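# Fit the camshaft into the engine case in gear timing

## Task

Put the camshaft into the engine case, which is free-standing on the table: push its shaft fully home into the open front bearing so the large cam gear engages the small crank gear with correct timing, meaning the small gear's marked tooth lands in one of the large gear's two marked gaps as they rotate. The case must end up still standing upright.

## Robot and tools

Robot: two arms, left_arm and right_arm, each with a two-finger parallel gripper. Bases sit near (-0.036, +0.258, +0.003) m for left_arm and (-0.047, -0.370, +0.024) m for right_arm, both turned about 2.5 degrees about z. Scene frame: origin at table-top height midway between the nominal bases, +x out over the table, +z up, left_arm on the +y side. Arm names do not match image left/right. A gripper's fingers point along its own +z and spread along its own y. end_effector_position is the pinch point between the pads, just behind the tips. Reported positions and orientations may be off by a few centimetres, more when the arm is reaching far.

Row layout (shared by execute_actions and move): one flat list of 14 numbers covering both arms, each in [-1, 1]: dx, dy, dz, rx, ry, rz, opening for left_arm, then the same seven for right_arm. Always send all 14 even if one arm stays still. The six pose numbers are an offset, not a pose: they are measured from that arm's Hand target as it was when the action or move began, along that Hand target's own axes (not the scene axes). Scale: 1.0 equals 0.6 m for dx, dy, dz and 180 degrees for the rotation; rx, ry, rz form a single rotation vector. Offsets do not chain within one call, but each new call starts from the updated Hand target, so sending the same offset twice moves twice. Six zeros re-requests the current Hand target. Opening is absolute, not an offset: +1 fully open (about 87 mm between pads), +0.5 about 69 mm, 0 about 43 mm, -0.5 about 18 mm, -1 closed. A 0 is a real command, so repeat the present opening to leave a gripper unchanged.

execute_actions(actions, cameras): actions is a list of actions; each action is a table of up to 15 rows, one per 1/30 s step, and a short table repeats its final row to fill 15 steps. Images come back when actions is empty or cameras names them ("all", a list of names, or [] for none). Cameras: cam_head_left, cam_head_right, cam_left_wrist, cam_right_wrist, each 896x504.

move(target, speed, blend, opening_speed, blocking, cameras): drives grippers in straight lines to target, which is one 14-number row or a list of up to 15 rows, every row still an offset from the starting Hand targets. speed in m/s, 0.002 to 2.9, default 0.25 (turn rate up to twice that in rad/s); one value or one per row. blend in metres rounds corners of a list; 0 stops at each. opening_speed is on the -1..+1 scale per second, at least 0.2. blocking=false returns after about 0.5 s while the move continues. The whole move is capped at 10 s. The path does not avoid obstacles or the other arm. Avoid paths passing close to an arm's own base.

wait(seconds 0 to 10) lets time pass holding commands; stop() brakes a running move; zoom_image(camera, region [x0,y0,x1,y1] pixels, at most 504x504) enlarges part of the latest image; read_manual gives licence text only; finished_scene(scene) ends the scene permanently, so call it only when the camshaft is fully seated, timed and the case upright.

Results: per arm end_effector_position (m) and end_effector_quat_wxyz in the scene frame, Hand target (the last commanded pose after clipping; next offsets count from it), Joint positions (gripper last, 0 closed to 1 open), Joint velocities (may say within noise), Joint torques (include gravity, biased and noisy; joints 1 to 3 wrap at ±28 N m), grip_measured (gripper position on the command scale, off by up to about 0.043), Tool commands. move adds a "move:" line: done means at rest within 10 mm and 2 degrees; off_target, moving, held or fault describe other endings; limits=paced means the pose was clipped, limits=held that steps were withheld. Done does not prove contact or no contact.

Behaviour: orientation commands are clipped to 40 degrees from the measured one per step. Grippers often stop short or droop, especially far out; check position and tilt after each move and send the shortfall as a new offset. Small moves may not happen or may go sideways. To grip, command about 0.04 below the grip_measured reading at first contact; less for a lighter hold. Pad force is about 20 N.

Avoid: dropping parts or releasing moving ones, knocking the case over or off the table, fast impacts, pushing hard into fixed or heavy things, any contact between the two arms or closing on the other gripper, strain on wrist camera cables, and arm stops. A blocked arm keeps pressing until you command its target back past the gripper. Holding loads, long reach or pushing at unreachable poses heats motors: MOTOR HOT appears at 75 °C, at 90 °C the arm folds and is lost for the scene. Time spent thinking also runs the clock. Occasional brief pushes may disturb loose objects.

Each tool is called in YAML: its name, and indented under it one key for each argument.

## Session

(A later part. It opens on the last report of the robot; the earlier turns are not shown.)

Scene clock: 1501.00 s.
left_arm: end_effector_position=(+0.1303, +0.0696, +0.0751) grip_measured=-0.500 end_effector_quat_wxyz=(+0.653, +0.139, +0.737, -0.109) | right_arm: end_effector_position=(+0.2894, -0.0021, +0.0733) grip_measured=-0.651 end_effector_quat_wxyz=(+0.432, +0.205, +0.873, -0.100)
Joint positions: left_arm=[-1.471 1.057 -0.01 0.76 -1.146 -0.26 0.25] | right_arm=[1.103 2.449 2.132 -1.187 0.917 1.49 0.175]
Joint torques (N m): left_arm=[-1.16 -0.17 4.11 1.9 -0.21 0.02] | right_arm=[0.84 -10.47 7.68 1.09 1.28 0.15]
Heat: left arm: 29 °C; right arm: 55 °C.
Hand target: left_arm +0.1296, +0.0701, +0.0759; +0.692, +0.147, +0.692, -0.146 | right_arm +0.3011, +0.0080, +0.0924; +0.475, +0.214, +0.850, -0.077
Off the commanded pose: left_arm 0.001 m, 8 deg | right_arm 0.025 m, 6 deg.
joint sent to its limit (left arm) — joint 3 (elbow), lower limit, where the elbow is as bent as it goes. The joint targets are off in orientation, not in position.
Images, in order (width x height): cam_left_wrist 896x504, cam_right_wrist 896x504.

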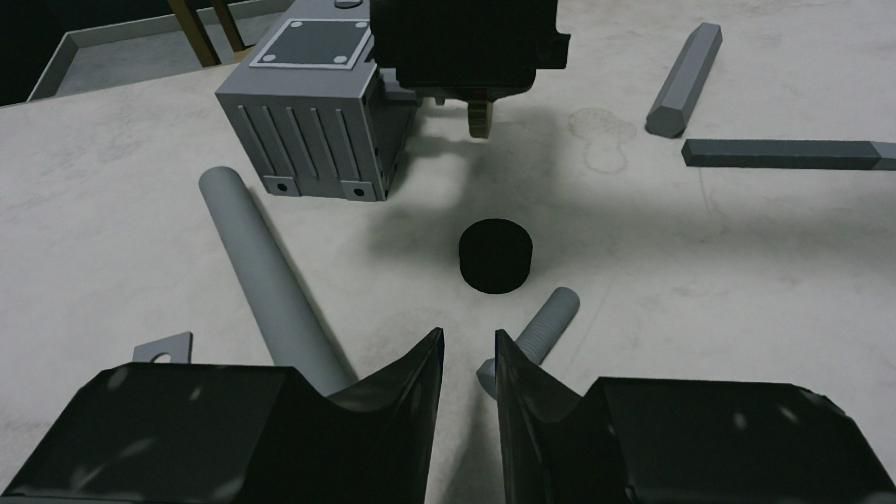

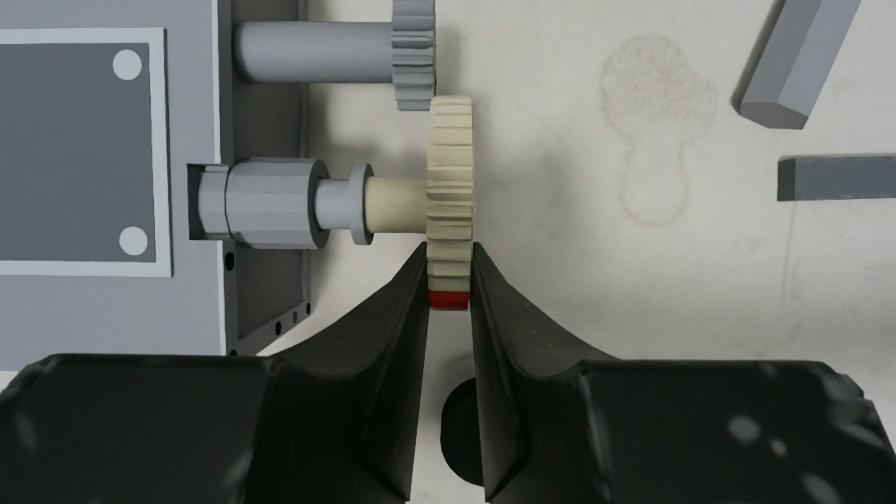

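move:
  target:
    - [0,0,0,0,0,0,-0.5,0,-0.03,0,0,0,0,-0.8]
    - [0,0,0,0,0,0,-0.5,-0.003,-0.045,0,0,0.05,0,-0.8]
  speed: 0.05
  cameras: ["cam_right_wrist","cam_left_wrist"]

zoom_image:
  camera: "cam_right_wrist"
  region: [300, 0, 490, 240]

Scene clock: 1520.40 s.
left_arm: end_effector_position=(+0.1303, +0.0696, +0.0751) grip_measured=-0.500 end_effector_quat_wxyz=(+0.653, +0.139, +0.737, -0.109) | right_arm: end_effector_position=(+0.2870, -0.0147, +0.0732) grip_measured=-0.651 end_effector_quat_wxyz=(+0.403, +0.204, +0.889, -0.079)
Joint positions: left_arm=[-1.471 1.057 -0.01 0.76 -1.146 -0.26 0.25] | right_arm=[1.072 2.335 1.958 -1.056 0.838 1.42 0.175]
Joint torques (N m): left_arm=[-1.16 -0.13 4.1 1.9 -0.2 0.03] | right_arm=[-0.83 -12.82 4.93 0.85 0.48 0.14]
Heat: left arm: 29 °C; right arm: 55 °C.
Hand target: left_arm +0.1296, +0.0701, +0.0759; +0.692, +0.147, +0.692, -0.146 | right_arm +0.2901, -0.0166, +0.0920; +0.407, +0.220, +0.885, -0.060
Off the commanded pose: left_arm 0.001 m, 8 deg | right_arm 0.019 m, 3 deg.
joint sent to its limit (left arm) — joint 3 (elbow), lower limit, where the elbow is as bent as it goes. The joint targets are off in orientation, not in position.
move: off_target (left_arm, right_arm)
Images, in order (width x height): cam_left_wrist 896x504, cam_right_wrist 896x504.

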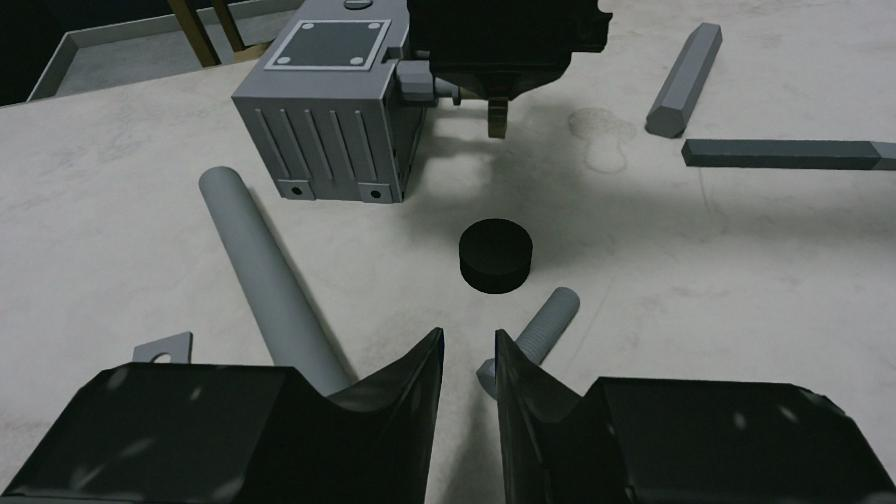

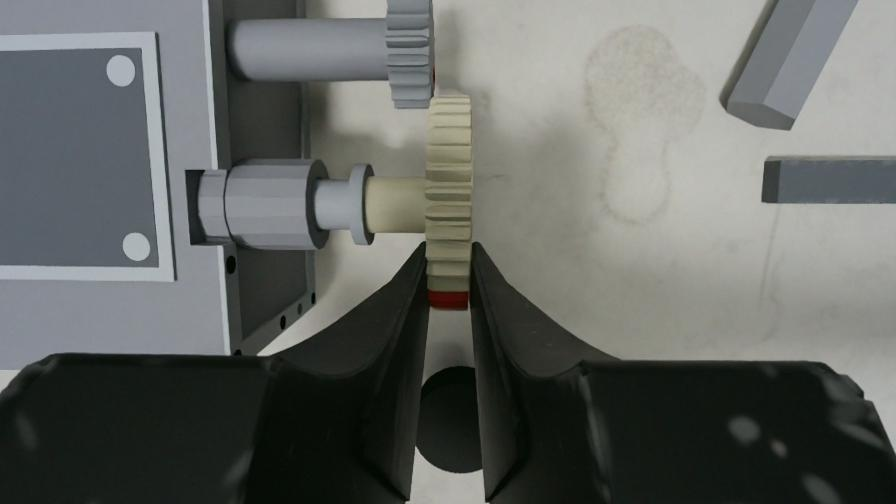

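Scaled by 2.100 from the camera's 896x504 image, which has a finer 1280x720 frame.

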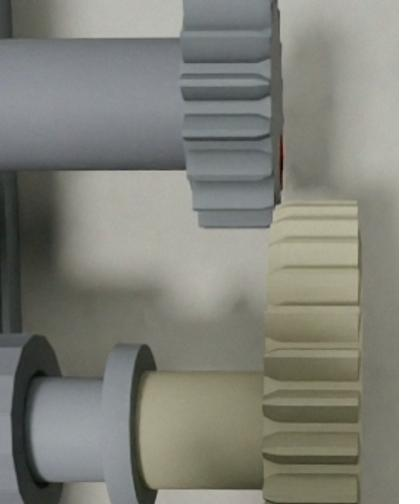

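execute_actions:
  actions:
    - [[0,0,0,0,0,0,-0.5,0.0,0.015,0,0,0,0,-0.8]]
    - [[0,0,0,0,0,0,-0.5,0.003,0.01,0,0.008,0.012,0.005,-0.8],[0,0,0,0,0,0,-0.5,0.003,0.01,0,0.008,0.012,0.005,-0.8],[0,0,0,0,0,0,-0.5,0.003,0.01,0,0.008,0.012,0.005,-0.8],[0,0,0,0,0,0,-0.5,0,0.011,0.004,-0.008,-0.012,0.005,-0.8],[0,0,0,0,0,0,-0.5,0,0.011,0.004,-0.008,-0.012,0.005,-0.8],[0,0,0,0,0,0,-0.5,0,0.011,0.004,-0.008,-0.012,0.005,-0.8],[0,0,0,0,0,0,-0.5,-0.003,0.012,0,0.008,0.012,-0.005,-0.8],[0,0,0,0,0,0,-0.5,-0.003,0.012,0,0.008,0.012,-0.005,-0.8],[0,0,0,0,0,0,-0.5,-0.003,0.012,0,0.008,0.012,-0.005,-0.8],[0,0,0,0,0,0,-0.5,0,0.013,-0.004,-0.008,-0.012,0.005,-0.8],[0,0,0,0,0,0,-0.5,0,0.013,-0.004,-0.008,-0.012,0.005,-0.8],[0,0,0,0,0,0,-0.5,0,0.013,-0.004,-0.008,-0.012,0.005,-0.8],[0,0,0,0,0,0,-0.5,0,0.013,0,0,0,0,-0.8]]
    - [[0,0,0,0,0,0,-0.5,0.003,0.004,0,0.008,0.012,0.005,-0.8],[0,0,0,0,0,0,-0.5,0.003,0.004,0,0.008,0.012,0.005,-0.8],[0,0,0,0,0,0,-0.5,0.003,0.004,0,0.008,0.012,0.005,-0.8],[0,0,0,0,0,0,-0.5,0,0.005,0.004,-0.008,-0.012,0.005,-0.8],[0,0,0,0,0,0,-0.5,0,0.005,0.004,-0.008,-0.012,0.005,-0.8],[0,0,0,0,0,0,-0.5,0,0.005,0.004,-0.008,-0.012,0.005,-0.8],[0,0,0,0,0,0,-0.5,-0.003,0.006,0,0.008,0.012,-0.005,-0.8],[0,0,0,0,0,0,-0.5,-0.003,0.006,0,0.008,0.012,-0.005,-0.8],[0,0,0,0,0,0,-0.5,-0.003,0.006,0,0.008,0.012,-0.005,-0.8],[0,0,0,0,0,0,-0.5,0,0.007,-0.004,-0.008,-0.012,0.005,-0.8],[0,0,0,0,0,0,-0.5,0,0.007,-0.004,-0.008,-0.012,0.005,-0.8],[0,0,0,0,0,0,-0.5,0,0.007,-0.004,-0.008,-0.012,0.005,-0.8],[0,0,0,0,0,0,-0.5,0,0.007,0,0,0,0,-0.8]]
  cameras: ["cam_right_wrist","cam_left_wrist"]

zoom_image:
  camera: "cam_right_wrist"
  region: [300, 0, 490, 240]

Scene clock: 1547.77 s.
left_arm: end_effector_position=(+0.1303, +0.0696, +0.0751) grip_measured=-0.500 end_effector_quat_wxyz=(+0.653, +0.139, +0.737, -0.109) | right_arm: end_effector_position=(+0.2906, -0.0053, +0.0745) grip_measured=-0.651 end_effector_quat_wxyz=(+0.391, +0.207, +0.893, -0.083)
Joint positions: left_arm=[-1.471 1.057 -0.01 0.76 -1.146 -0.26 0.25] | right_arm=[1.069 2.405 2.096 -1.148 0.817 1.433 0.174]
Joint torques (N m): left_arm=[-1.16 -0.12 4.1 1.9 -0.2 0.03] | right_arm=[-0.29 -10.88 9.09 0.89 0.67 0.06]
Heat: left arm: 29 °C; right arm: 65 °C.
Hand target: left_arm +0.1296, +0.0701, +0.0759; +0.692, +0.147, +0.692, -0.146 | right_arm +0.2993, +0.0022, +0.0935; +0.407, +0.220, +0.885, -0.060
Off the commanded pose: left_arm 0.001 m, 8 deg | right_arm 0.022 m, 4 deg.
joint sent to its limit (left arm) — joint 3 (elbow), lower limit, where the elbow is as bent as it goes. The joint targets are off in orientation, not in position.
Images, in order (width x height): cam_left_wrist 896x504, cam_right_wrist 896x504.

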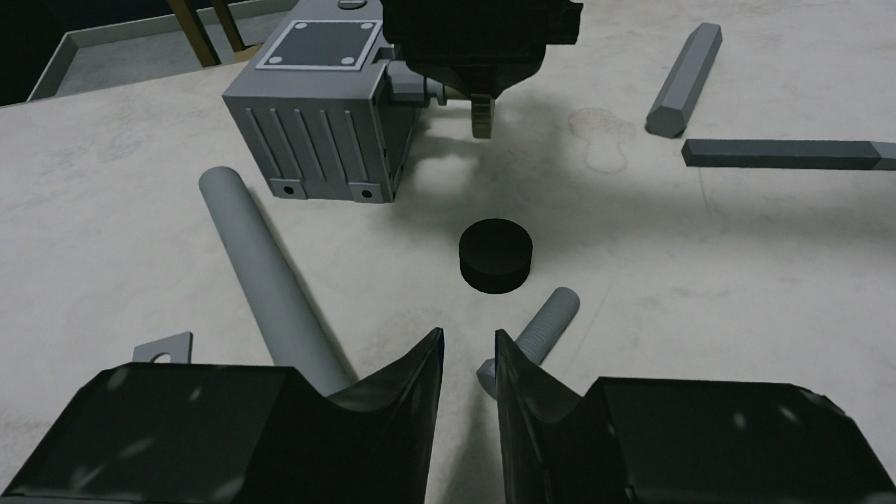

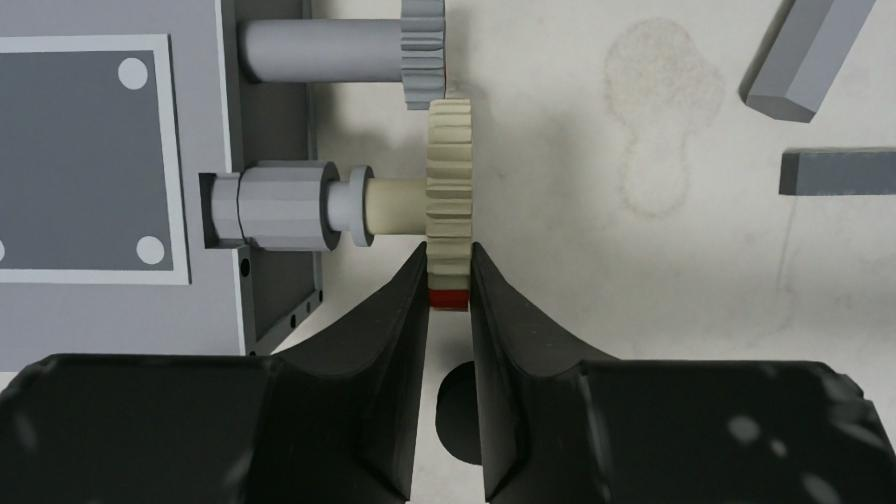

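Scaled by 2.100 from the camera's 896x504 image, which has a finer 1280x720 frame.

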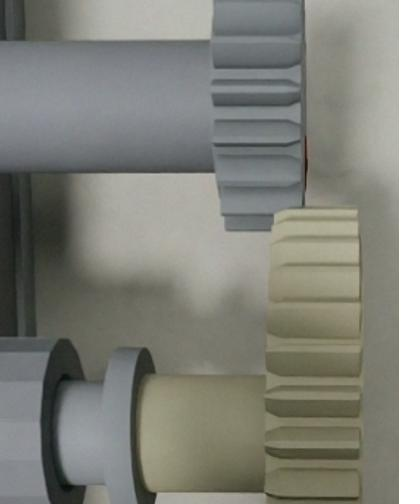

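execute_actions:
  actions:
    - [[0,0,0,0,0,0,-0.5,0.003,0.004,0,0.008,0.012,0.005,-0.8],[0,0,0,0,0,0,-0.5,0.003,0.004,0,0.008,0.012,0.005,-0.8],[0,0,0,0,0,0,-0.5,0.003,0.004,0,0.008,0.012,0.005,-0.8],[0,0,0,0,0,0,-0.5,0,0.005,0.004,-0.008,-0.012,0.005,-0.8],[0,0,0,0,0,0,-0.5,0,0.005,0.004,-0.008,-0.012,0.005,-0.8],[0,0,0,0,0,0,-0.5,0,0.005,0.004,-0.008,-0.012,0.005,-0.8],[0,0,0,0,0,0,-0.5,-0.003,0.006,0,0.008,0.012,-0.005,-0.8],[0,0,0,0,0,0,-0.5,-0.003,0.006,0,0.008,0.012,-0.005,-0.8],[0,0,0,0,0,0,-0.5,-0.003,0.006,0,0.008,0.012,-0.005,-0.8],[0,0,0,0,0,0,-0.5,0,0.007,-0.004,-0.008,-0.012,0.005,-0.8],[0,0,0,0,0,0,-0.5,0,0.007,-0.004,-0.008,-0.012,0.005,-0.8],[0,0,0,0,0,0,-0.5,0,0.007,-0.004,-0.008,-0.012,0.005,-0.8],[0,0,0,0,0,0,-0.5,0,0.007,0,0,0,0,-0.8]]
    - [[0,0,0,0,0,0,-0.5,0.003,0.002,0,0.008,0.012,0.005,-0.8],[0,0,0,0,0,0,-0.5,0.003,0.002,0,0.008,0.012,0.005,-0.8],[0,0,0,0,0,0,-0.5,0.003,0.002,0,0.008,0.012,0.005,-0.8],[0,0,0,0,0,0,-0.5,0,0.002,0.004,-0.008,-0.012,0.005,-0.8],[0,0,0,0,0,0,-0.5,0,0.002,0.004,-0.008,-0.012,0.005,-0.8],[0,0,0,0,0,0,-0.5,0,0.002,0.004,-0.008,-0.012,0.005,-0.8],[0,0,0,0,0,0,-0.5,-0.003,0.003,0,0.008,0.012,-0.005,-0.8],[0,0,0,0,0,0,-0.5,-0.003,0.003,0,0.008,0.012,-0.005,-0.8],[0,0,0,0,0,0,-0.5,-0.003,0.003,0,0.008,0.012,-0.005,-0.8],[0,0,0,0,0,0,-0.5,0,0.004,-0.004,-0.008,-0.012,0.005,-0.8],[0,0,0,0,0,0,-0.5,0,0.004,-0.004,-0.008,-0.012,0.005,-0.8],[0,0,0,0,0,0,-0.5,0,0.004,-0.004,-0.008,-0.012,0.005,-0.8],[0,0,0,0,0,0,-0.5,0,0.004,0,0,0,0,-0.8]]
  cameras: ["cam_right_wrist","cam_left_wrist"]

zoom_image:
  camera: "cam_right_wrist"
  region: [300, 0, 490, 240]

Scene clock: 1563.57 s.
left_arm: end_effector_position=(+0.1303, +0.0696, +0.0751) grip_measured=-0.500 end_effector_quat_wxyz=(+0.653, +0.139, +0.737, -0.109) | right_arm: end_effector_position=(+0.2939, +0.0011, +0.0748) grip_measured=-0.651 end_effector_quat_wxyz=(+0.392, +0.207, +0.893, -0.083)
Joint positions: left_arm=[-1.471 1.057 -0.01 0.76 -1.146 -0.26 0.25] | right_arm=[1.07 2.443 2.166 -1.18 0.818 1.435 0.174]
Joint torques (N m): left_arm=[-1.17 -0.12 4.08 1.9 -0.2 0.03] | right_arm=[-0.27 -11.14 8.88 0.88 0.69 0.07]
Heat: left arm: 29 °C; right arm: 59 °C.
Hand target: left_arm +0.1296, +0.0701, +0.0759; +0.692, +0.147, +0.692, -0.146 | right_arm +0.3021, +0.0082, +0.0941; +0.407, +0.220, +0.885, -0.060
Off the commanded pose: left_arm 0.001 m, 8 deg | right_arm 0.022 m, 4 deg.
joint sent to its limit (left arm) — joint 3 (elbow), lower limit, where the elbow is as bent as it goes. The joint targets are off in orientation, not in position.
Images, in order (width x height): cam_left_wrist 896x504, cam_right_wrist 896x504.

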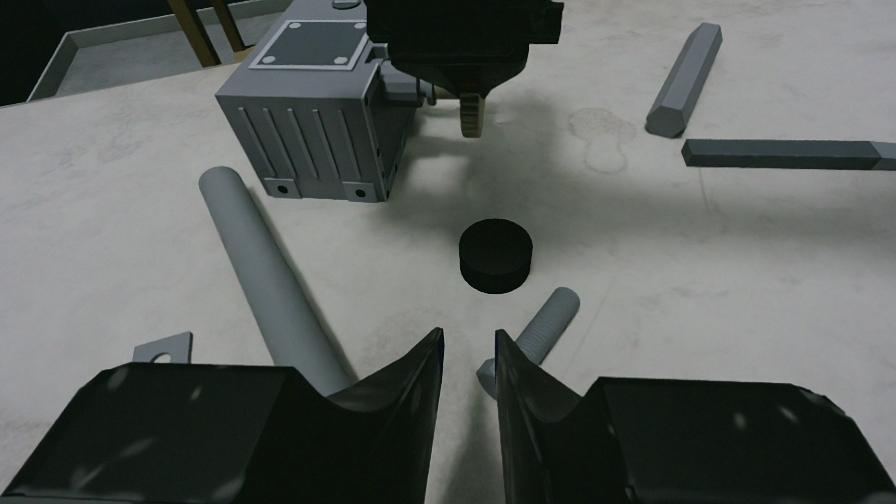

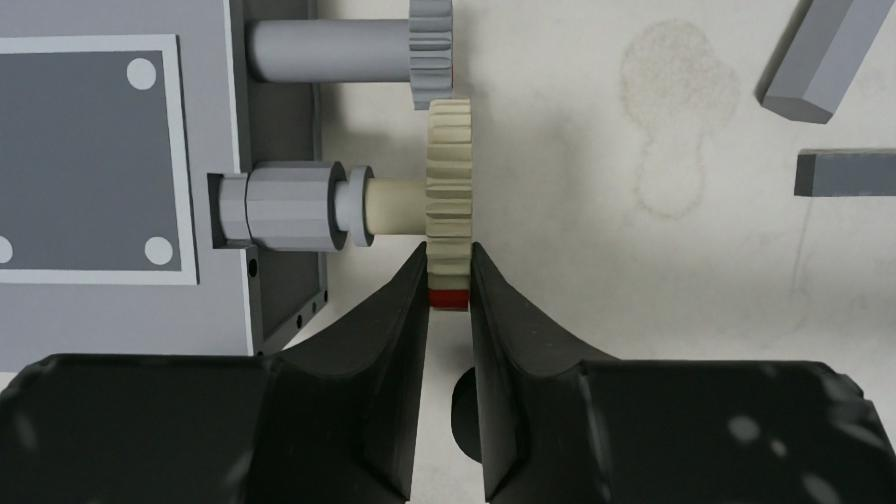

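Scaled by 2.100 from the camera's 896x504 image, which has a finer 1280x720 frame.

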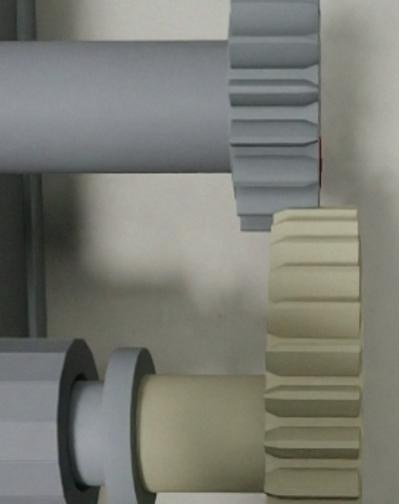

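execute_actions:
  actions:
    - [[0,0,0,0,0,0,-0.5,0.003,0.004,0,0.008,0.012,0.005,-0.8],[0,0,0,0,0,0,-0.5,0.003,0.004,0,0.008,0.012,0.005,-0.8],[0,0,0,0,0,0,-0.5,0.003,0.004,0,0.008,0.012,0.005,-0.8],[0,0,0,0,0,0,-0.5,0,0.005,0.004,-0.008,-0.012,0.005,-0.8],[0,0,0,0,0,0,-0.5,0,0.005,0.004,-0.008,-0.012,0.005,-0.8],[0,0,0,0,0,0,-0.5,0,0.005,0.004,-0.008,-0.012,0.005,-0.8],[0,0,0,0,0,0,-0.5,-0.003,0.006,0,0.008,0.012,-0.005,-0.8],[0,0,0,0,0,0,-0.5,-0.003,0.006,0,0.008,0.012,-0.005,-0.8],[0,0,0,0,0,0,-0.5,-0.003,0.006,0,0.008,0.012,-0.005,-0.8],[0,0,0,0,0,0,-0.5,0,0.007,-0.004,-0.008,-0.012,0.005,-0.8],[0,0,0,0,0,0,-0.5,0,0.007,-0.004,-0.008,-0.012,0.005,-0.8],[0,0,0,0,0,0,-0.5,0,0.007,-0.004,-0.008,-0.012,0.005,-0.8],[0,0,0,0,0,0,-0.5,0,0.007,0,0,0,0,-0.8]]
    - [[0,0,0,0,0,0,-0.5,0.003,0.002,0,0.008,0.012,0.005,-0.8],[0,0,0,0,0,0,-0.5,0.003,0.002,0,0.008,0.012,0.005,-0.8],[0,0,0,0,0,0,-0.5,0.003,0.002,0,0.008,0.012,0.005,-0.8],[0,0,0,0,0,0,-0.5,0,0.002,0.004,-0.008,-0.012,0.005,-0.8],[0,0,0,0,0,0,-0.5,0,0.002,0.004,-0.008,-0.012,0.005,-0.8],[0,0,0,0,0,0,-0.5,0,0.002,0.004,-0.008,-0.012,0.005,-0.8],[0,0,0,0,0,0,-0.5,-0.003,0.003,0,0.008,0.012,-0.005,-0.8],[0,0,0,0,0,0,-0.5,-0.003,0.003,0,0.008,0.012,-0.005,-0.8],[0,0,0,0,0,0,-0.5,-0.003,0.003,0,0.008,0.012,-0.005,-0.8],[0,0,0,0,0,0,-0.5,0,0.004,-0.004,-0.008,-0.012,0.005,-0.8],[0,0,0,0,0,0,-0.5,0,0.004,-0.004,-0.008,-0.012,0.005,-0.8],[0,0,0,0,0,0,-0.5,0,0.004,-0.004,-0.008,-0.012,0.005,-0.8],[0,0,0,0,0,0,-0.5,0,0.004,0,0,0,0,-0.8]]
  cameras: ["cam_right_wrist","cam_left_wrist"]

zoom_image:
  camera: "cam_right_wrist"
  region: [300, 0, 490, 240]

Scene clock: 1584.23 s.
left_arm: end_effector_position=(+0.1303, +0.0696, +0.0751) grip_measured=-0.500 end_effector_quat_wxyz=(+0.653, +0.139, +0.737, -0.109) | right_arm: end_effector_position=(+0.2970, +0.0071, +0.0747) grip_measured=-0.651 end_effector_quat_wxyz=(+0.392, +0.207, +0.892, -0.083)
Joint positions: left_arm=[-1.471 1.057 -0.01 0.76 -1.146 -0.26 0.25] | right_arm=[1.071 2.483 2.238 -1.213 0.819 1.436 0.174]
Joint torques (N m): left_arm=[-1.16 -0.13 4.1 1.9 -0.2 0.03] | right_arm=[-0.25 -11.22 9.11 0.85 0.67 0.07]
Heat: left arm: 29 °C; right arm: 58 °C.
Hand target: left_arm +0.1296, +0.0701, +0.0759; +0.692, +0.147, +0.692, -0.146 | right_arm +0.3051, +0.0140, +0.0944; +0.407, +0.220, +0.885, -0.060
Off the commanded pose: left_arm 0.001 m, 8 deg | right_arm 0.022 m, 4 deg.
joint sent to its limit (left arm) — joint 3 (elbow), lower limit, where the elbow is as bent as it goes. The joint targets are off in orientation, not in position.
Images, in order (width x height): cam_left_wrist 896x504, cam_right_wrist 896x504.

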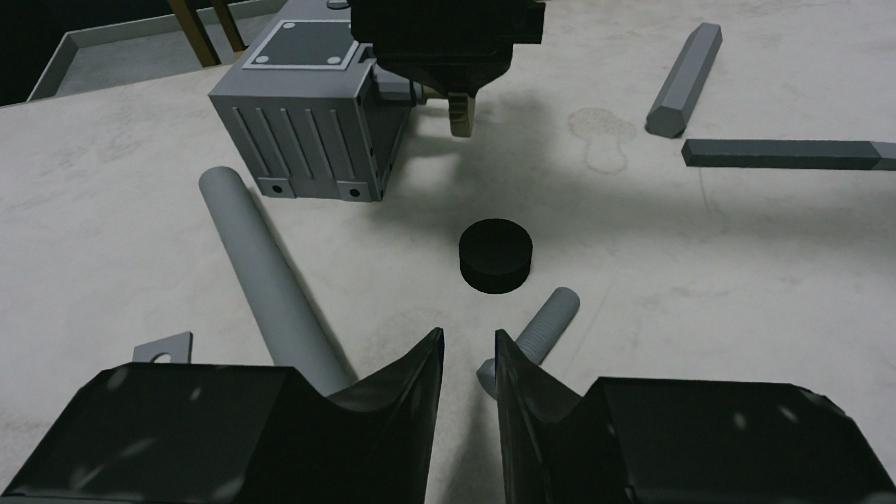

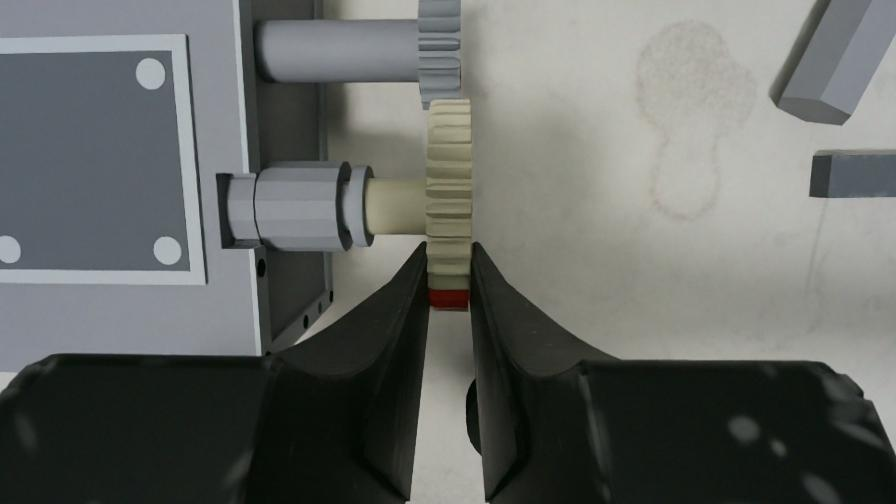

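Scaled by 2.100 from the camera's 896x504 image, which has a finer 1280x720 frame.

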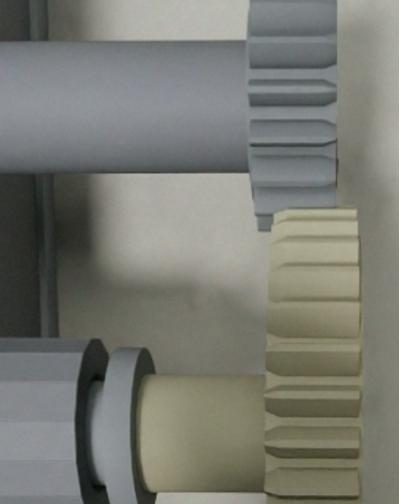

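execute_actions:
  actions:
    - [[0,0,0,0,0,0,-0.5,0.003,0.004,0,0.008,0.012,0.005,-0.8],[0,0,0,0,0,0,-0.5,0.003,0.004,0,0.008,0.012,0.005,-0.8],[0,0,0,0,0,0,-0.5,0.003,0.004,0,0.008,0.012,0.005,-0.8],[0,0,0,0,0,0,-0.5,0,0.005,0.004,-0.008,-0.012,0.005,-0.8],[0,0,0,0,0,0,-0.5,0,0.005,0.004,-0.008,-0.012,0.005,-0.8],[0,0,0,0,0,0,-0.5,0,0.005,0.004,-0.008,-0.012,0.005,-0.8],[0,0,0,0,0,0,-0.5,-0.003,0.006,0,0.008,0.012,-0.005,-0.8],[0,0,0,0,0,0,-0.5,-0.003,0.006,0,0.008,0.012,-0.005,-0.8],[0,0,0,0,0,0,-0.5,-0.003,0.006,0,0.008,0.012,-0.005,-0.8],[0,0,0,0,0,0,-0.5,0,0.007,-0.004,-0.008,-0.012,0.005,-0.8],[0,0,0,0,0,0,-0.5,0,0.007,-0.004,-0.008,-0.012,0.005,-0.8],[0,0,0,0,0,0,-0.5,0,0.007,-0.004,-0.008,-0.012,0.005,-0.8],[0,0,0,0,0,0,-0.5,0,0.007,0,0,0,0,-0.8]]
    - [[0,0,0,0,0,0,-0.5,0.003,0.002,0,0.008,0.012,0.005,-0.8],[0,0,0,0,0,0,-0.5,0.003,0.002,0,0.008,0.012,0.005,-0.8],[0,0,0,0,0,0,-0.5,0.003,0.002,0,0.008,0.012,0.005,-0.8],[0,0,0,0,0,0,-0.5,0,0.002,0.004,-0.008,-0.012,0.005,-0.8],[0,0,0,0,0,0,-0.5,0,0.002,0.004,-0.008,-0.012,0.005,-0.8],[0,0,0,0,0,0,-0.5,0,0.002,0.004,-0.008,-0.012,0.005,-0.8],[0,0,0,0,0,0,-0.5,-0.003,0.003,0,0.008,0.012,-0.005,-0.8],[0,0,0,0,0,0,-0.5,-0.003,0.003,0,0.008,0.012,-0.005,-0.8],[0,0,0,0,0,0,-0.5,-0.003,0.003,0,0.008,0.012,-0.005,-0.8],[0,0,0,0,0,0,-0.5,0,0.004,-0.004,-0.008,-0.012,0.005,-0.8],[0,0,0,0,0,0,-0.5,0,0.004,-0.004,-0.008,-0.012,0.005,-0.8],[0,0,0,0,0,0,-0.5,0,0.004,-0.004,-0.008,-0.012,0.005,-0.8],[0,0,0,0,0,0,-0.5,0,0.004,0,0,0,0,-0.8]]
  cameras: ["cam_right_wrist","cam_left_wrist"]

zoom_image:
  camera: "cam_right_wrist"
  region: [300, 0, 490, 240]

Scene clock: 1603.50 s.
left_arm: end_effector_position=(+0.1303, +0.0696, +0.0751) grip_measured=-0.500 end_effector_quat_wxyz=(+0.653, +0.139, +0.737, -0.109) | right_arm: end_effector_position=(+0.3000, +0.0131, +0.0748) grip_measured=-0.651 end_effector_quat_wxyz=(+0.393, +0.207, +0.892, -0.084)
Joint positions: left_arm=[-1.471 1.057 -0.01 0.76 -1.146 -0.26 0.25] | right_arm=[1.073 2.529 2.322 -1.253 0.822 1.439 0.174]
Joint torques (N m): left_arm=[-1.16 -0.1 4.08 1.9 -0.2 0.03] | right_arm=[-0.25 -11.48 9.28 0.86 0.63 0.06]
Heat: left arm: 29 °C; right arm: 57 °C.
Hand target: left_arm +0.1296, +0.0701, +0.0759; +0.692, +0.147, +0.692, -0.146 | right_arm +0.3079, +0.0200, +0.0949; +0.407, +0.220, +0.885, -0.060
Off the commanded pose: left_arm 0.001 m, 8 deg | right_arm 0.023 m, 4 deg.
joint sent to its limit (left arm) — joint 3 (elbow), lower limit, where the elbow is as bent as it goes. The joint targets are off in orientation, not in position.
Images, in order (width x height): cam_left_wrist 896x504, cam_right_wrist 896x504.

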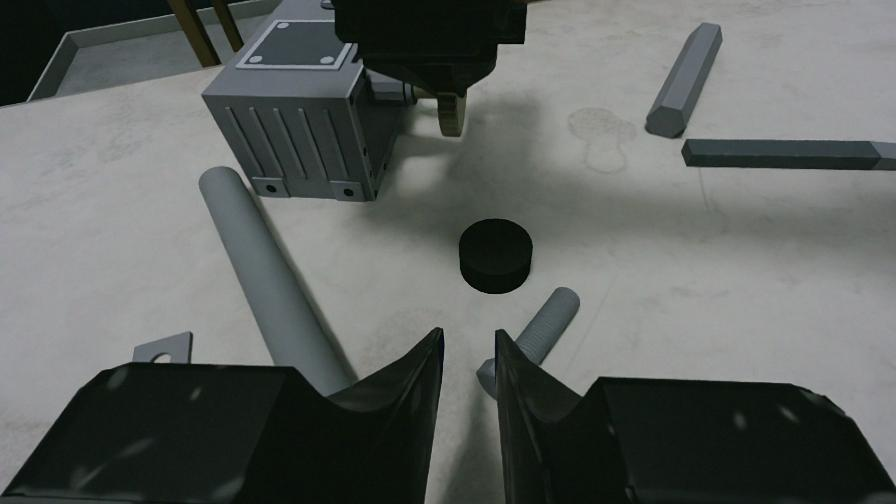

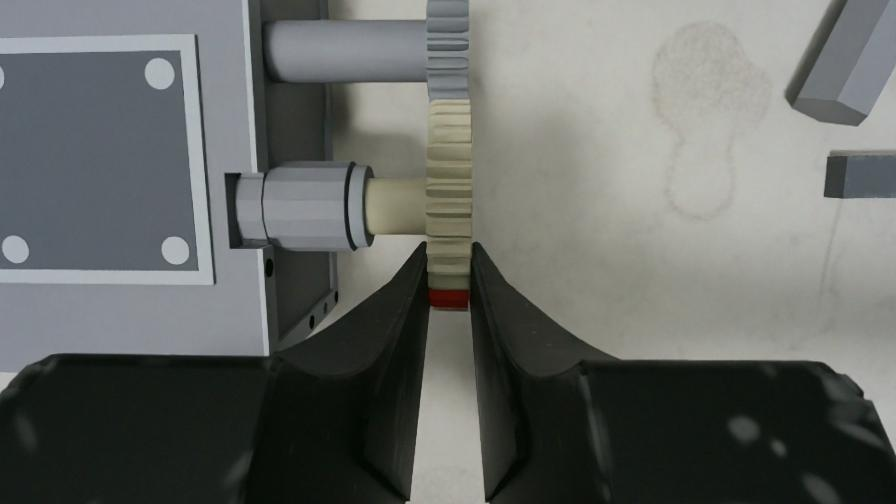

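Scaled by 2.100 from the camera's 896x504 image, which has a finer 1280x720 frame.

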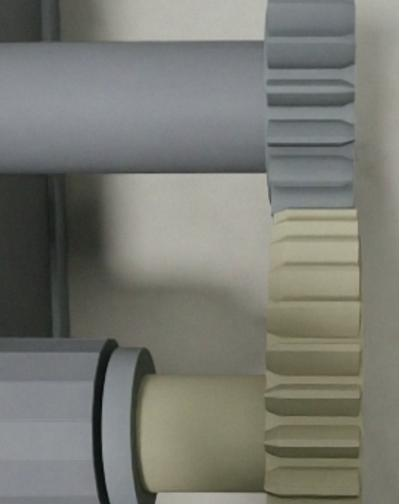

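execute_actions:
  actions:
    - [[0,0,0,0,0,0,-0.5,0.003,0.004,0,0.008,0.012,0.005,-0.8],[0,0,0,0,0,0,-0.5,0.003,0.004,0,0.008,0.012,0.005,-0.8],[0,0,0,0,0,0,-0.5,0.003,0.004,0,0.008,0.012,0.005,-0.8],[0,0,0,0,0,0,-0.5,0,0.005,0.004,-0.008,-0.012,0.005,-0.8],[0,0,0,0,0,0,-0.5,0,0.005,0.004,-0.008,-0.012,0.005,-0.8],[0,0,0,0,0,0,-0.5,0,0.005,0.004,-0.008,-0.012,0.005,-0.8],[0,0,0,0,0,0,-0.5,-0.003,0.006,0,0.008,0.012,-0.005,-0.8],[0,0,0,0,0,0,-0.5,-0.003,0.006,0,0.008,0.012,-0.005,-0.8],[0,0,0,0,0,0,-0.5,-0.003,0.006,0,0.008,0.012,-0.005,-0.8],[0,0,0,0,0,0,-0.5,0,0.007,-0.004,-0.008,-0.012,0.005,-0.8],[0,0,0,0,0,0,-0.5,0,0.007,-0.004,-0.008,-0.012,0.005,-0.8],[0,0,0,0,0,0,-0.5,0,0.007,-0.004,-0.008,-0.012,0.005,-0.8],[0,0,0,0,0,0,-0.5,0,0.007,0,0,0,0,-0.8]]
    - [[0,0,0,0,0,0,-0.5,0.003,0.002,0,0.008,0.012,0.005,-0.8],[0,0,0,0,0,0,-0.5,0.003,0.002,0,0.008,0.012,0.005,-0.8],[0,0,0,0,0,0,-0.5,0.003,0.002,0,0.008,0.012,0.005,-0.8],[0,0,0,0,0,0,-0.5,0,0.002,0.004,-0.008,-0.012,0.005,-0.8],[0,0,0,0,0,0,-0.5,0,0.002,0.004,-0.008,-0.012,0.005,-0.8],[0,0,0,0,0,0,-0.5,0,0.002,0.004,-0.008,-0.012,0.005,-0.8],[0,0,0,0,0,0,-0.5,-0.003,0.003,0,0.008,0.012,-0.005,-0.8],[0,0,0,0,0,0,-0.5,-0.003,0.003,0,0.008,0.012,-0.005,-0.8],[0,0,0,0,0,0,-0.5,-0.003,0.003,0,0.008,0.012,-0.005,-0.8],[0,0,0,0,0,0,-0.5,0,0.004,-0.004,-0.008,-0.012,0.005,-0.8],[0,0,0,0,0,0,-0.5,0,0.004,-0.004,-0.008,-0.012,0.005,-0.8],[0,0,0,0,0,0,-0.5,0,0.004,-0.004,-0.008,-0.012,0.005,-0.8],[0,0,0,0,0,0,-0.5,0,0.004,0,0,0,0,-0.8]]
  cameras: ["cam_right_wrist","cam_left_wrist"]

zoom_image:
  camera: "cam_right_wrist"
  region: [300, 0, 490, 240]

Scene clock: 1621.00 s.
left_arm: end_effector_position=(+0.1303, +0.0696, +0.0751) grip_measured=-0.500 end_effector_quat_wxyz=(+0.653, +0.139, +0.737, -0.109) | right_arm: end_effector_position=(+0.3030, +0.0192, +0.0751) grip_measured=-0.651 end_effector_quat_wxyz=(+0.392, +0.207, +0.892, -0.084)
Joint positions: left_arm=[-1.471 1.057 -0.01 0.76 -1.146 -0.26 0.25] | right_arm=[1.074 2.584 2.426 -1.306 0.82 1.441 0.174]
Joint torques (N m): left_arm=[-1.18 -0.16 4.11 1.9 -0.2 0.03] | right_arm=[-0.31 -11.77 8.94 0.88 0.65 0.06]
Heat: left arm: 29 °C; right arm: 57 °C.
Hand target: left_arm +0.1296, +0.0701, +0.0759; +0.692, +0.147, +0.692, -0.146 | right_arm +0.3107, +0.0260, +0.0954; +0.407, +0.220, +0.885, -0.060
Off the commanded pose: left_arm 0.001 m, 8 deg | right_arm 0.023 m, 4 deg.
joint sent to its limit (left arm) — joint 3 (elbow), lower limit, where the elbow is as bent as it goes. The joint targets are off in orientation, not in position.
Images, in order (width x height): cam_left_wrist 896x504, cam_right_wrist 896x504.

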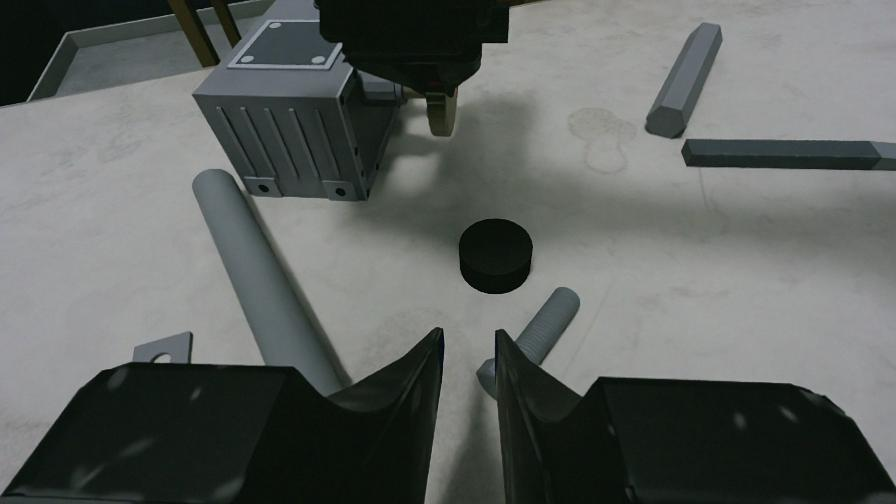

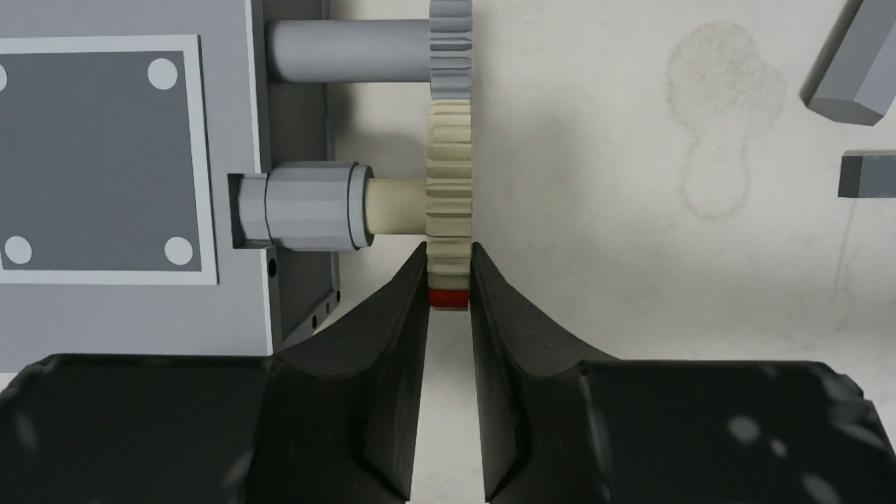

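Scaled by 2.100 from the camera's 896x504 image, which has a finer 1280x720 frame.

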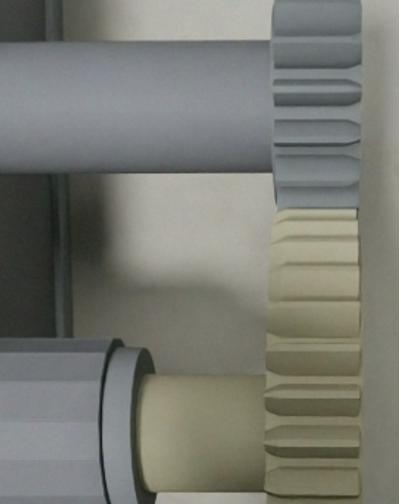

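move:
  target:
    - [0,0,0,0,0,0,-0.5,0,-0.012,0,0,0,0,-0.8]
    - [0,0,0,0,0,0,-0.5,0,-0.012,0,0,0,0,-0.45]
  speed: 0.04
  opening_speed: 0.3
  cameras: ["cam_right_wrist"]

zoom_image:
  camera: "cam_right_wrist"
  region: [300, 0, 490, 240]

Scene clock: 1628.93 s.
left_arm: end_effector_position=(+0.1303, +0.0696, +0.0751) grip_measured=-0.500 end_effector_quat_wxyz=(+0.653, +0.139, +0.737, -0.109) | right_arm: end_effector_position=(+0.3031, +0.0187, +0.0742) grip_measured=-0.450 end_effector_quat_wxyz=(+0.395, +0.208, +0.891, -0.079)
Joint positions: left_arm=[-1.471 1.057 -0.01 0.76 -1.146 -0.26 0.25] | right_arm=[1.074 2.557 2.37 -1.263 0.823 1.437 0.275]
Joint torques (N m): left_arm=[-1.16 -0.13 4.1 1.9 -0.21 0.03] | right_arm=[-0.34 -13.61 4.86 0.94 0.64 0.11]
Heat: left arm: 29 °C; right arm: 58 °C.
Hand target: left_arm +0.1296, +0.0701, +0.0759; +0.692, +0.147, +0.692, -0.146 | right_arm +0.3076, +0.0195, +0.0949; +0.407, +0.220, +0.885, -0.060
Off the commanded pose: left_arm 0.001 m, 8 deg | right_arm 0.021 m, 3 deg.
joint sent to its limit (left arm) — joint 3 (elbow), lower limit, where the elbow is as bent as it goes. The joint targets are off in orientation, not in position.
move: off_target (left_arm, right_arm); target 2's new opening was sent with right_arm's hand 0.021 m and 3 deg from that target
Images, in order (width x height): cam_right_wrist 896x504.

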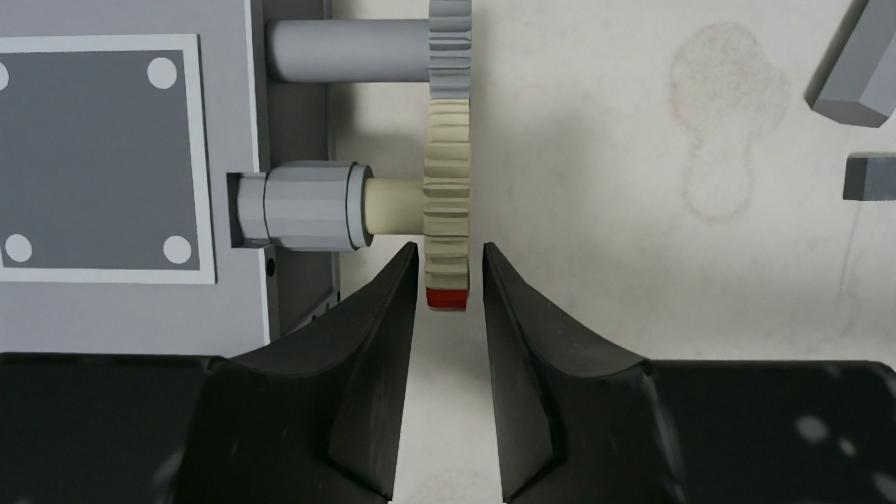

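Scaled by 2.100 from the camera's 896x504 image, which has a finer 1280x720 frame.

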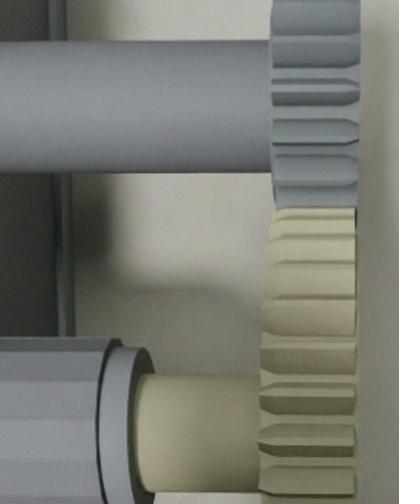

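move:
  target:
    - [-0.05,0.153,-0.0675,0,0,0,-0.5,0,0,0,0,0,0,-0.45]
    - [-0.2,0.153,-0.0675,0,0,0,-0.5,0,0,-0.07,0,0,0,-0.45]
  blend: [0.02,0]
  speed: 0.15
  cameras: ["cam_right_wrist","cam_left_wrist"]

Scene clock: 1646.27 s.
left_arm: end_effector_position=(+0.1302, +0.1679, +0.1907) grip_measured=-0.500 end_effector_quat_wxyz=(+0.669, +0.136, +0.724, -0.096) | right_arm: end_effector_position=(+0.2761, +0.0271, +0.1133) grip_measured=-0.450 end_effector_quat_wxyz=(+0.397, +0.209, +0.891, -0.072)
Joint positions: left_arm=[-1.433 0.018 0.374 -0.565 -1.141 -0.145 0.25] | right_arm=[1.129 2.557 2.527 -1.462 0.828 1.514 0.275]
Joint torques (N m): left_arm=[-0.01 2.22 6.6 1.55 0.09 -0.09] | right_arm=[0.2 -9.94 8.62 0.66 0.66 0.24]
Heat: left arm: 29 °C; right arm: 59 °C.
Hand target: left_arm +0.1296, +0.1702, +0.1960; +0.692, +0.147, +0.692, -0.146 | right_arm +0.2786, +0.0314, +0.1227; +0.407, +0.220, +0.885, -0.060
Off the commanded pose: left_arm 0.006 m, 7 deg | right_arm 0.011 m, 2 deg.
joint sent to its limit (left arm) — joint 2 (shoulder), lower limit. The joint targets are off in orientation, not in position.
move: off_target (left_arm, right_arm)
Images, in order (width x height): cam_left_wrist 896x504, cam_right_wrist 896x504.

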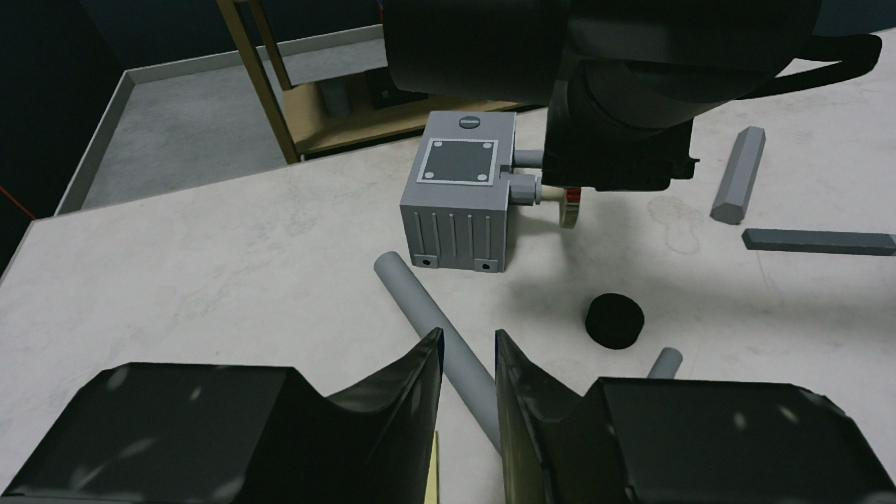

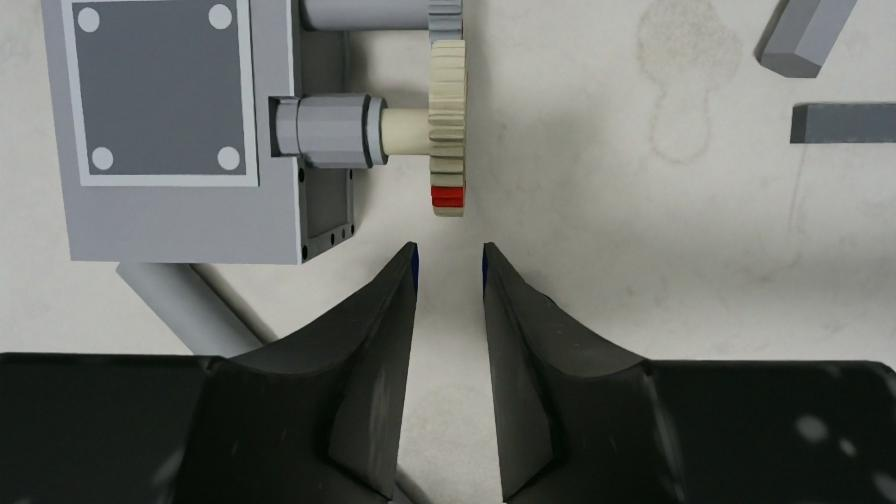

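move:
  target:
    - [0,0,0,0,0,0,-0.5,-0.09,-0.151,-0.058,0,0,0,-0.45]
    - [0,0,0,0,0,0,-0.5,-0.065,-0.199,0.079,-0.507,-0.223,-0.139,-0.45]
  blend: [0.03,0]
  speed: [0.18,0.25]
  cameras: ["cam_right_wrist","cam_left_wrist"]

Scene clock: 1659.93 s.
left_arm: end_effector_position=(+0.1301, +0.1679, +0.1905) grip_measured=-0.500 end_effector_quat_wxyz=(+0.669, +0.137, +0.724, -0.095) | right_arm: end_effector_position=(+0.2724, -0.1028, +0.0938) grip_measured=-0.450 end_effector_quat_wxyz=(+0.572, -0.367, +0.611, +0.406)
Joint positions: left_arm=[-1.433 0.018 0.374 -0.566 -1.141 -0.146 0.25] | right_arm=[0.44 1.976 0.469 1.485 -0.76 0.061 0.275]
Joint velocities: left_arm=[within noise] | right_arm=[0.007 -0.002 -0.051 -0.007 -0.007 -0.037 -0.001]
Joint torques (N m): left_arm=[-0.01 2.24 6.63 1.56 0.09 -0.09] | right_arm=[-0.96 -4.77 5.41 3.02 -0.07 -0.06]
Heat: left arm: 29 °C; right arm: 57 °C.
Hand target: left_arm +0.1297, +0.1702, +0.1960; +0.692, +0.146, +0.692, -0.146 | right_arm +0.2815, -0.1024, +0.1119; +0.665, -0.332, +0.511, +0.432
Off the commanded pose: left_arm 0.006 m, 7 deg | right_arm 0.020 m, 16 deg.
joint sent to its limit (left arm) — joint 2 (shoulder), lower limit. The joint targets are off in orientation, not in position.
joint sent to its limit (right arm) — joint 4 (wrist pitch), upper limit. The joint targets are off in orientation, not in position.
move: off_target (left_arm, right_arm)
Images, in order (width x height): cam_left_wrist 896x504, cam_right_wrist 896x504.

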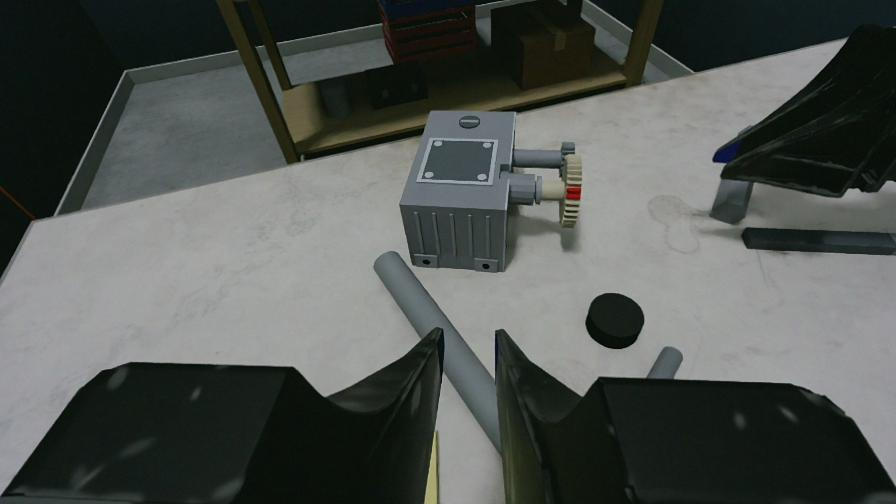

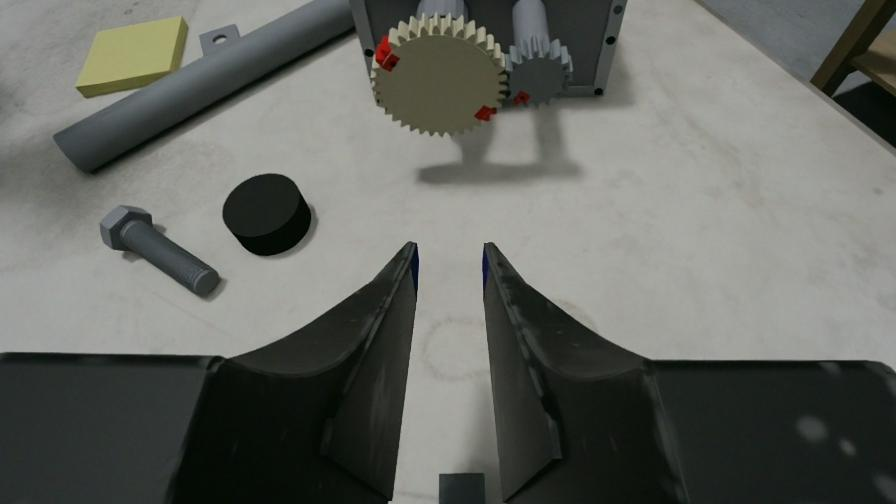

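zoom_image:
  camera: "cam_right_wrist"
  region: [350, 0, 610, 150]

zoom_image:
  camera: "cam_right_wrist"
  region: [460, 30, 580, 130]

Scaled by 1.938 from the camera's 896x504 image, which has a finer 1280x720 frame.

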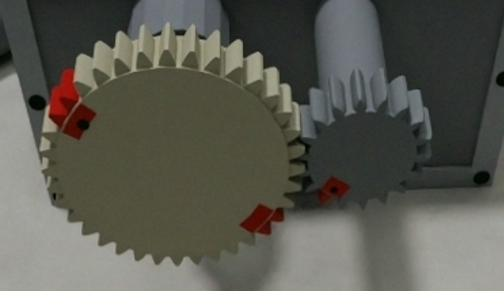

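Scaled by 4.200 from the camera's 896x504 image, which has a finer 1280x720 frame.

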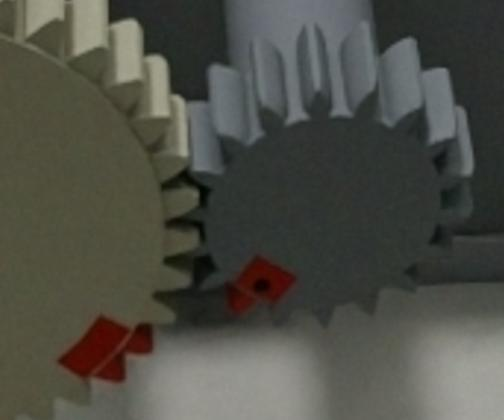

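zoom_image:
  camera: "cam_right_wrist"
  region: [475, 50, 535, 120]

Scaled by 7.200 from the camera's 896x504 image, which has a finer 1280x720 frame.

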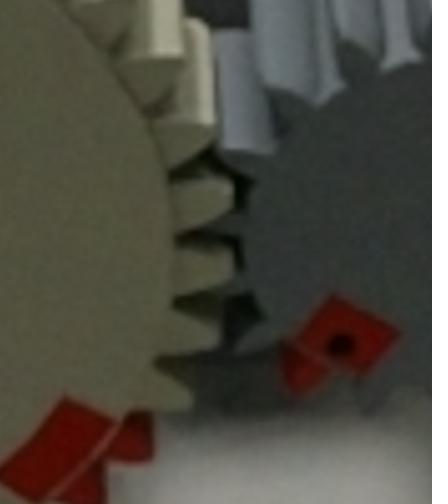

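move:
  target:
    - [0,0,0,0,0,0,-0.5,-0.103,0.080,0.073,0.507,0.223,0.139,-0.45]
    - [0,0,0,0,0,0,-0.5,0.0345,0.095,0.2,0.507,0.223,0.139,-0.45]
  blend: [0.01,0]
  speed: [0.25,0.12]
  cameras: ["cam_right_wrist"]

Scene clock: 1708.33 s.
left_arm: end_effector_position=(+0.1301, +0.1679, +0.1905) grip_measured=-0.500 end_effector_quat_wxyz=(+0.669, +0.137, +0.724, -0.095) | right_arm: end_effector_position=(+0.2793, +0.0253, +0.1176) grip_measured=-0.450 end_effector_quat_wxyz=(+0.402, +0.212, +0.888, -0.072)
Joint positions: left_arm=[-1.433 0.018 0.374 -0.566 -1.141 -0.146 0.25] | right_arm=[1.125 2.554 2.533 -1.465 0.839 1.514 0.275]
Joint torques (N m): left_arm=[-0.01 2.22 6.67 1.56 0.1 -0.1] | right_arm=[0.49 -9.48 8.75 0.65 0.57 0.22]
Heat: left arm: 28 °C; right arm: 48 °C.
Hand target: left_arm +0.1297, +0.1702, +0.1960; +0.692, +0.146, +0.692, -0.146 | right_arm +0.2787, +0.0317, +0.1227; +0.407, +0.220, +0.885, -0.060
Off the commanded pose: left_arm 0.006 m, 7 deg | right_arm 0.008 m, 2 deg.
joint sent to its limit (left arm) — joint 2 (shoulder), lower limit. The joint targets are off in orientation, not in position.
move: off_target (left_arm)
Images, in order (width x height): cam_right_wrist 896x504.

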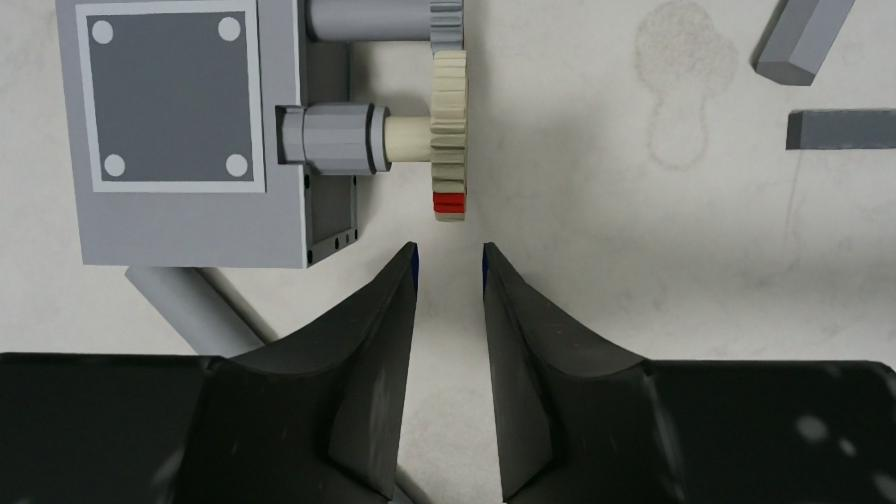

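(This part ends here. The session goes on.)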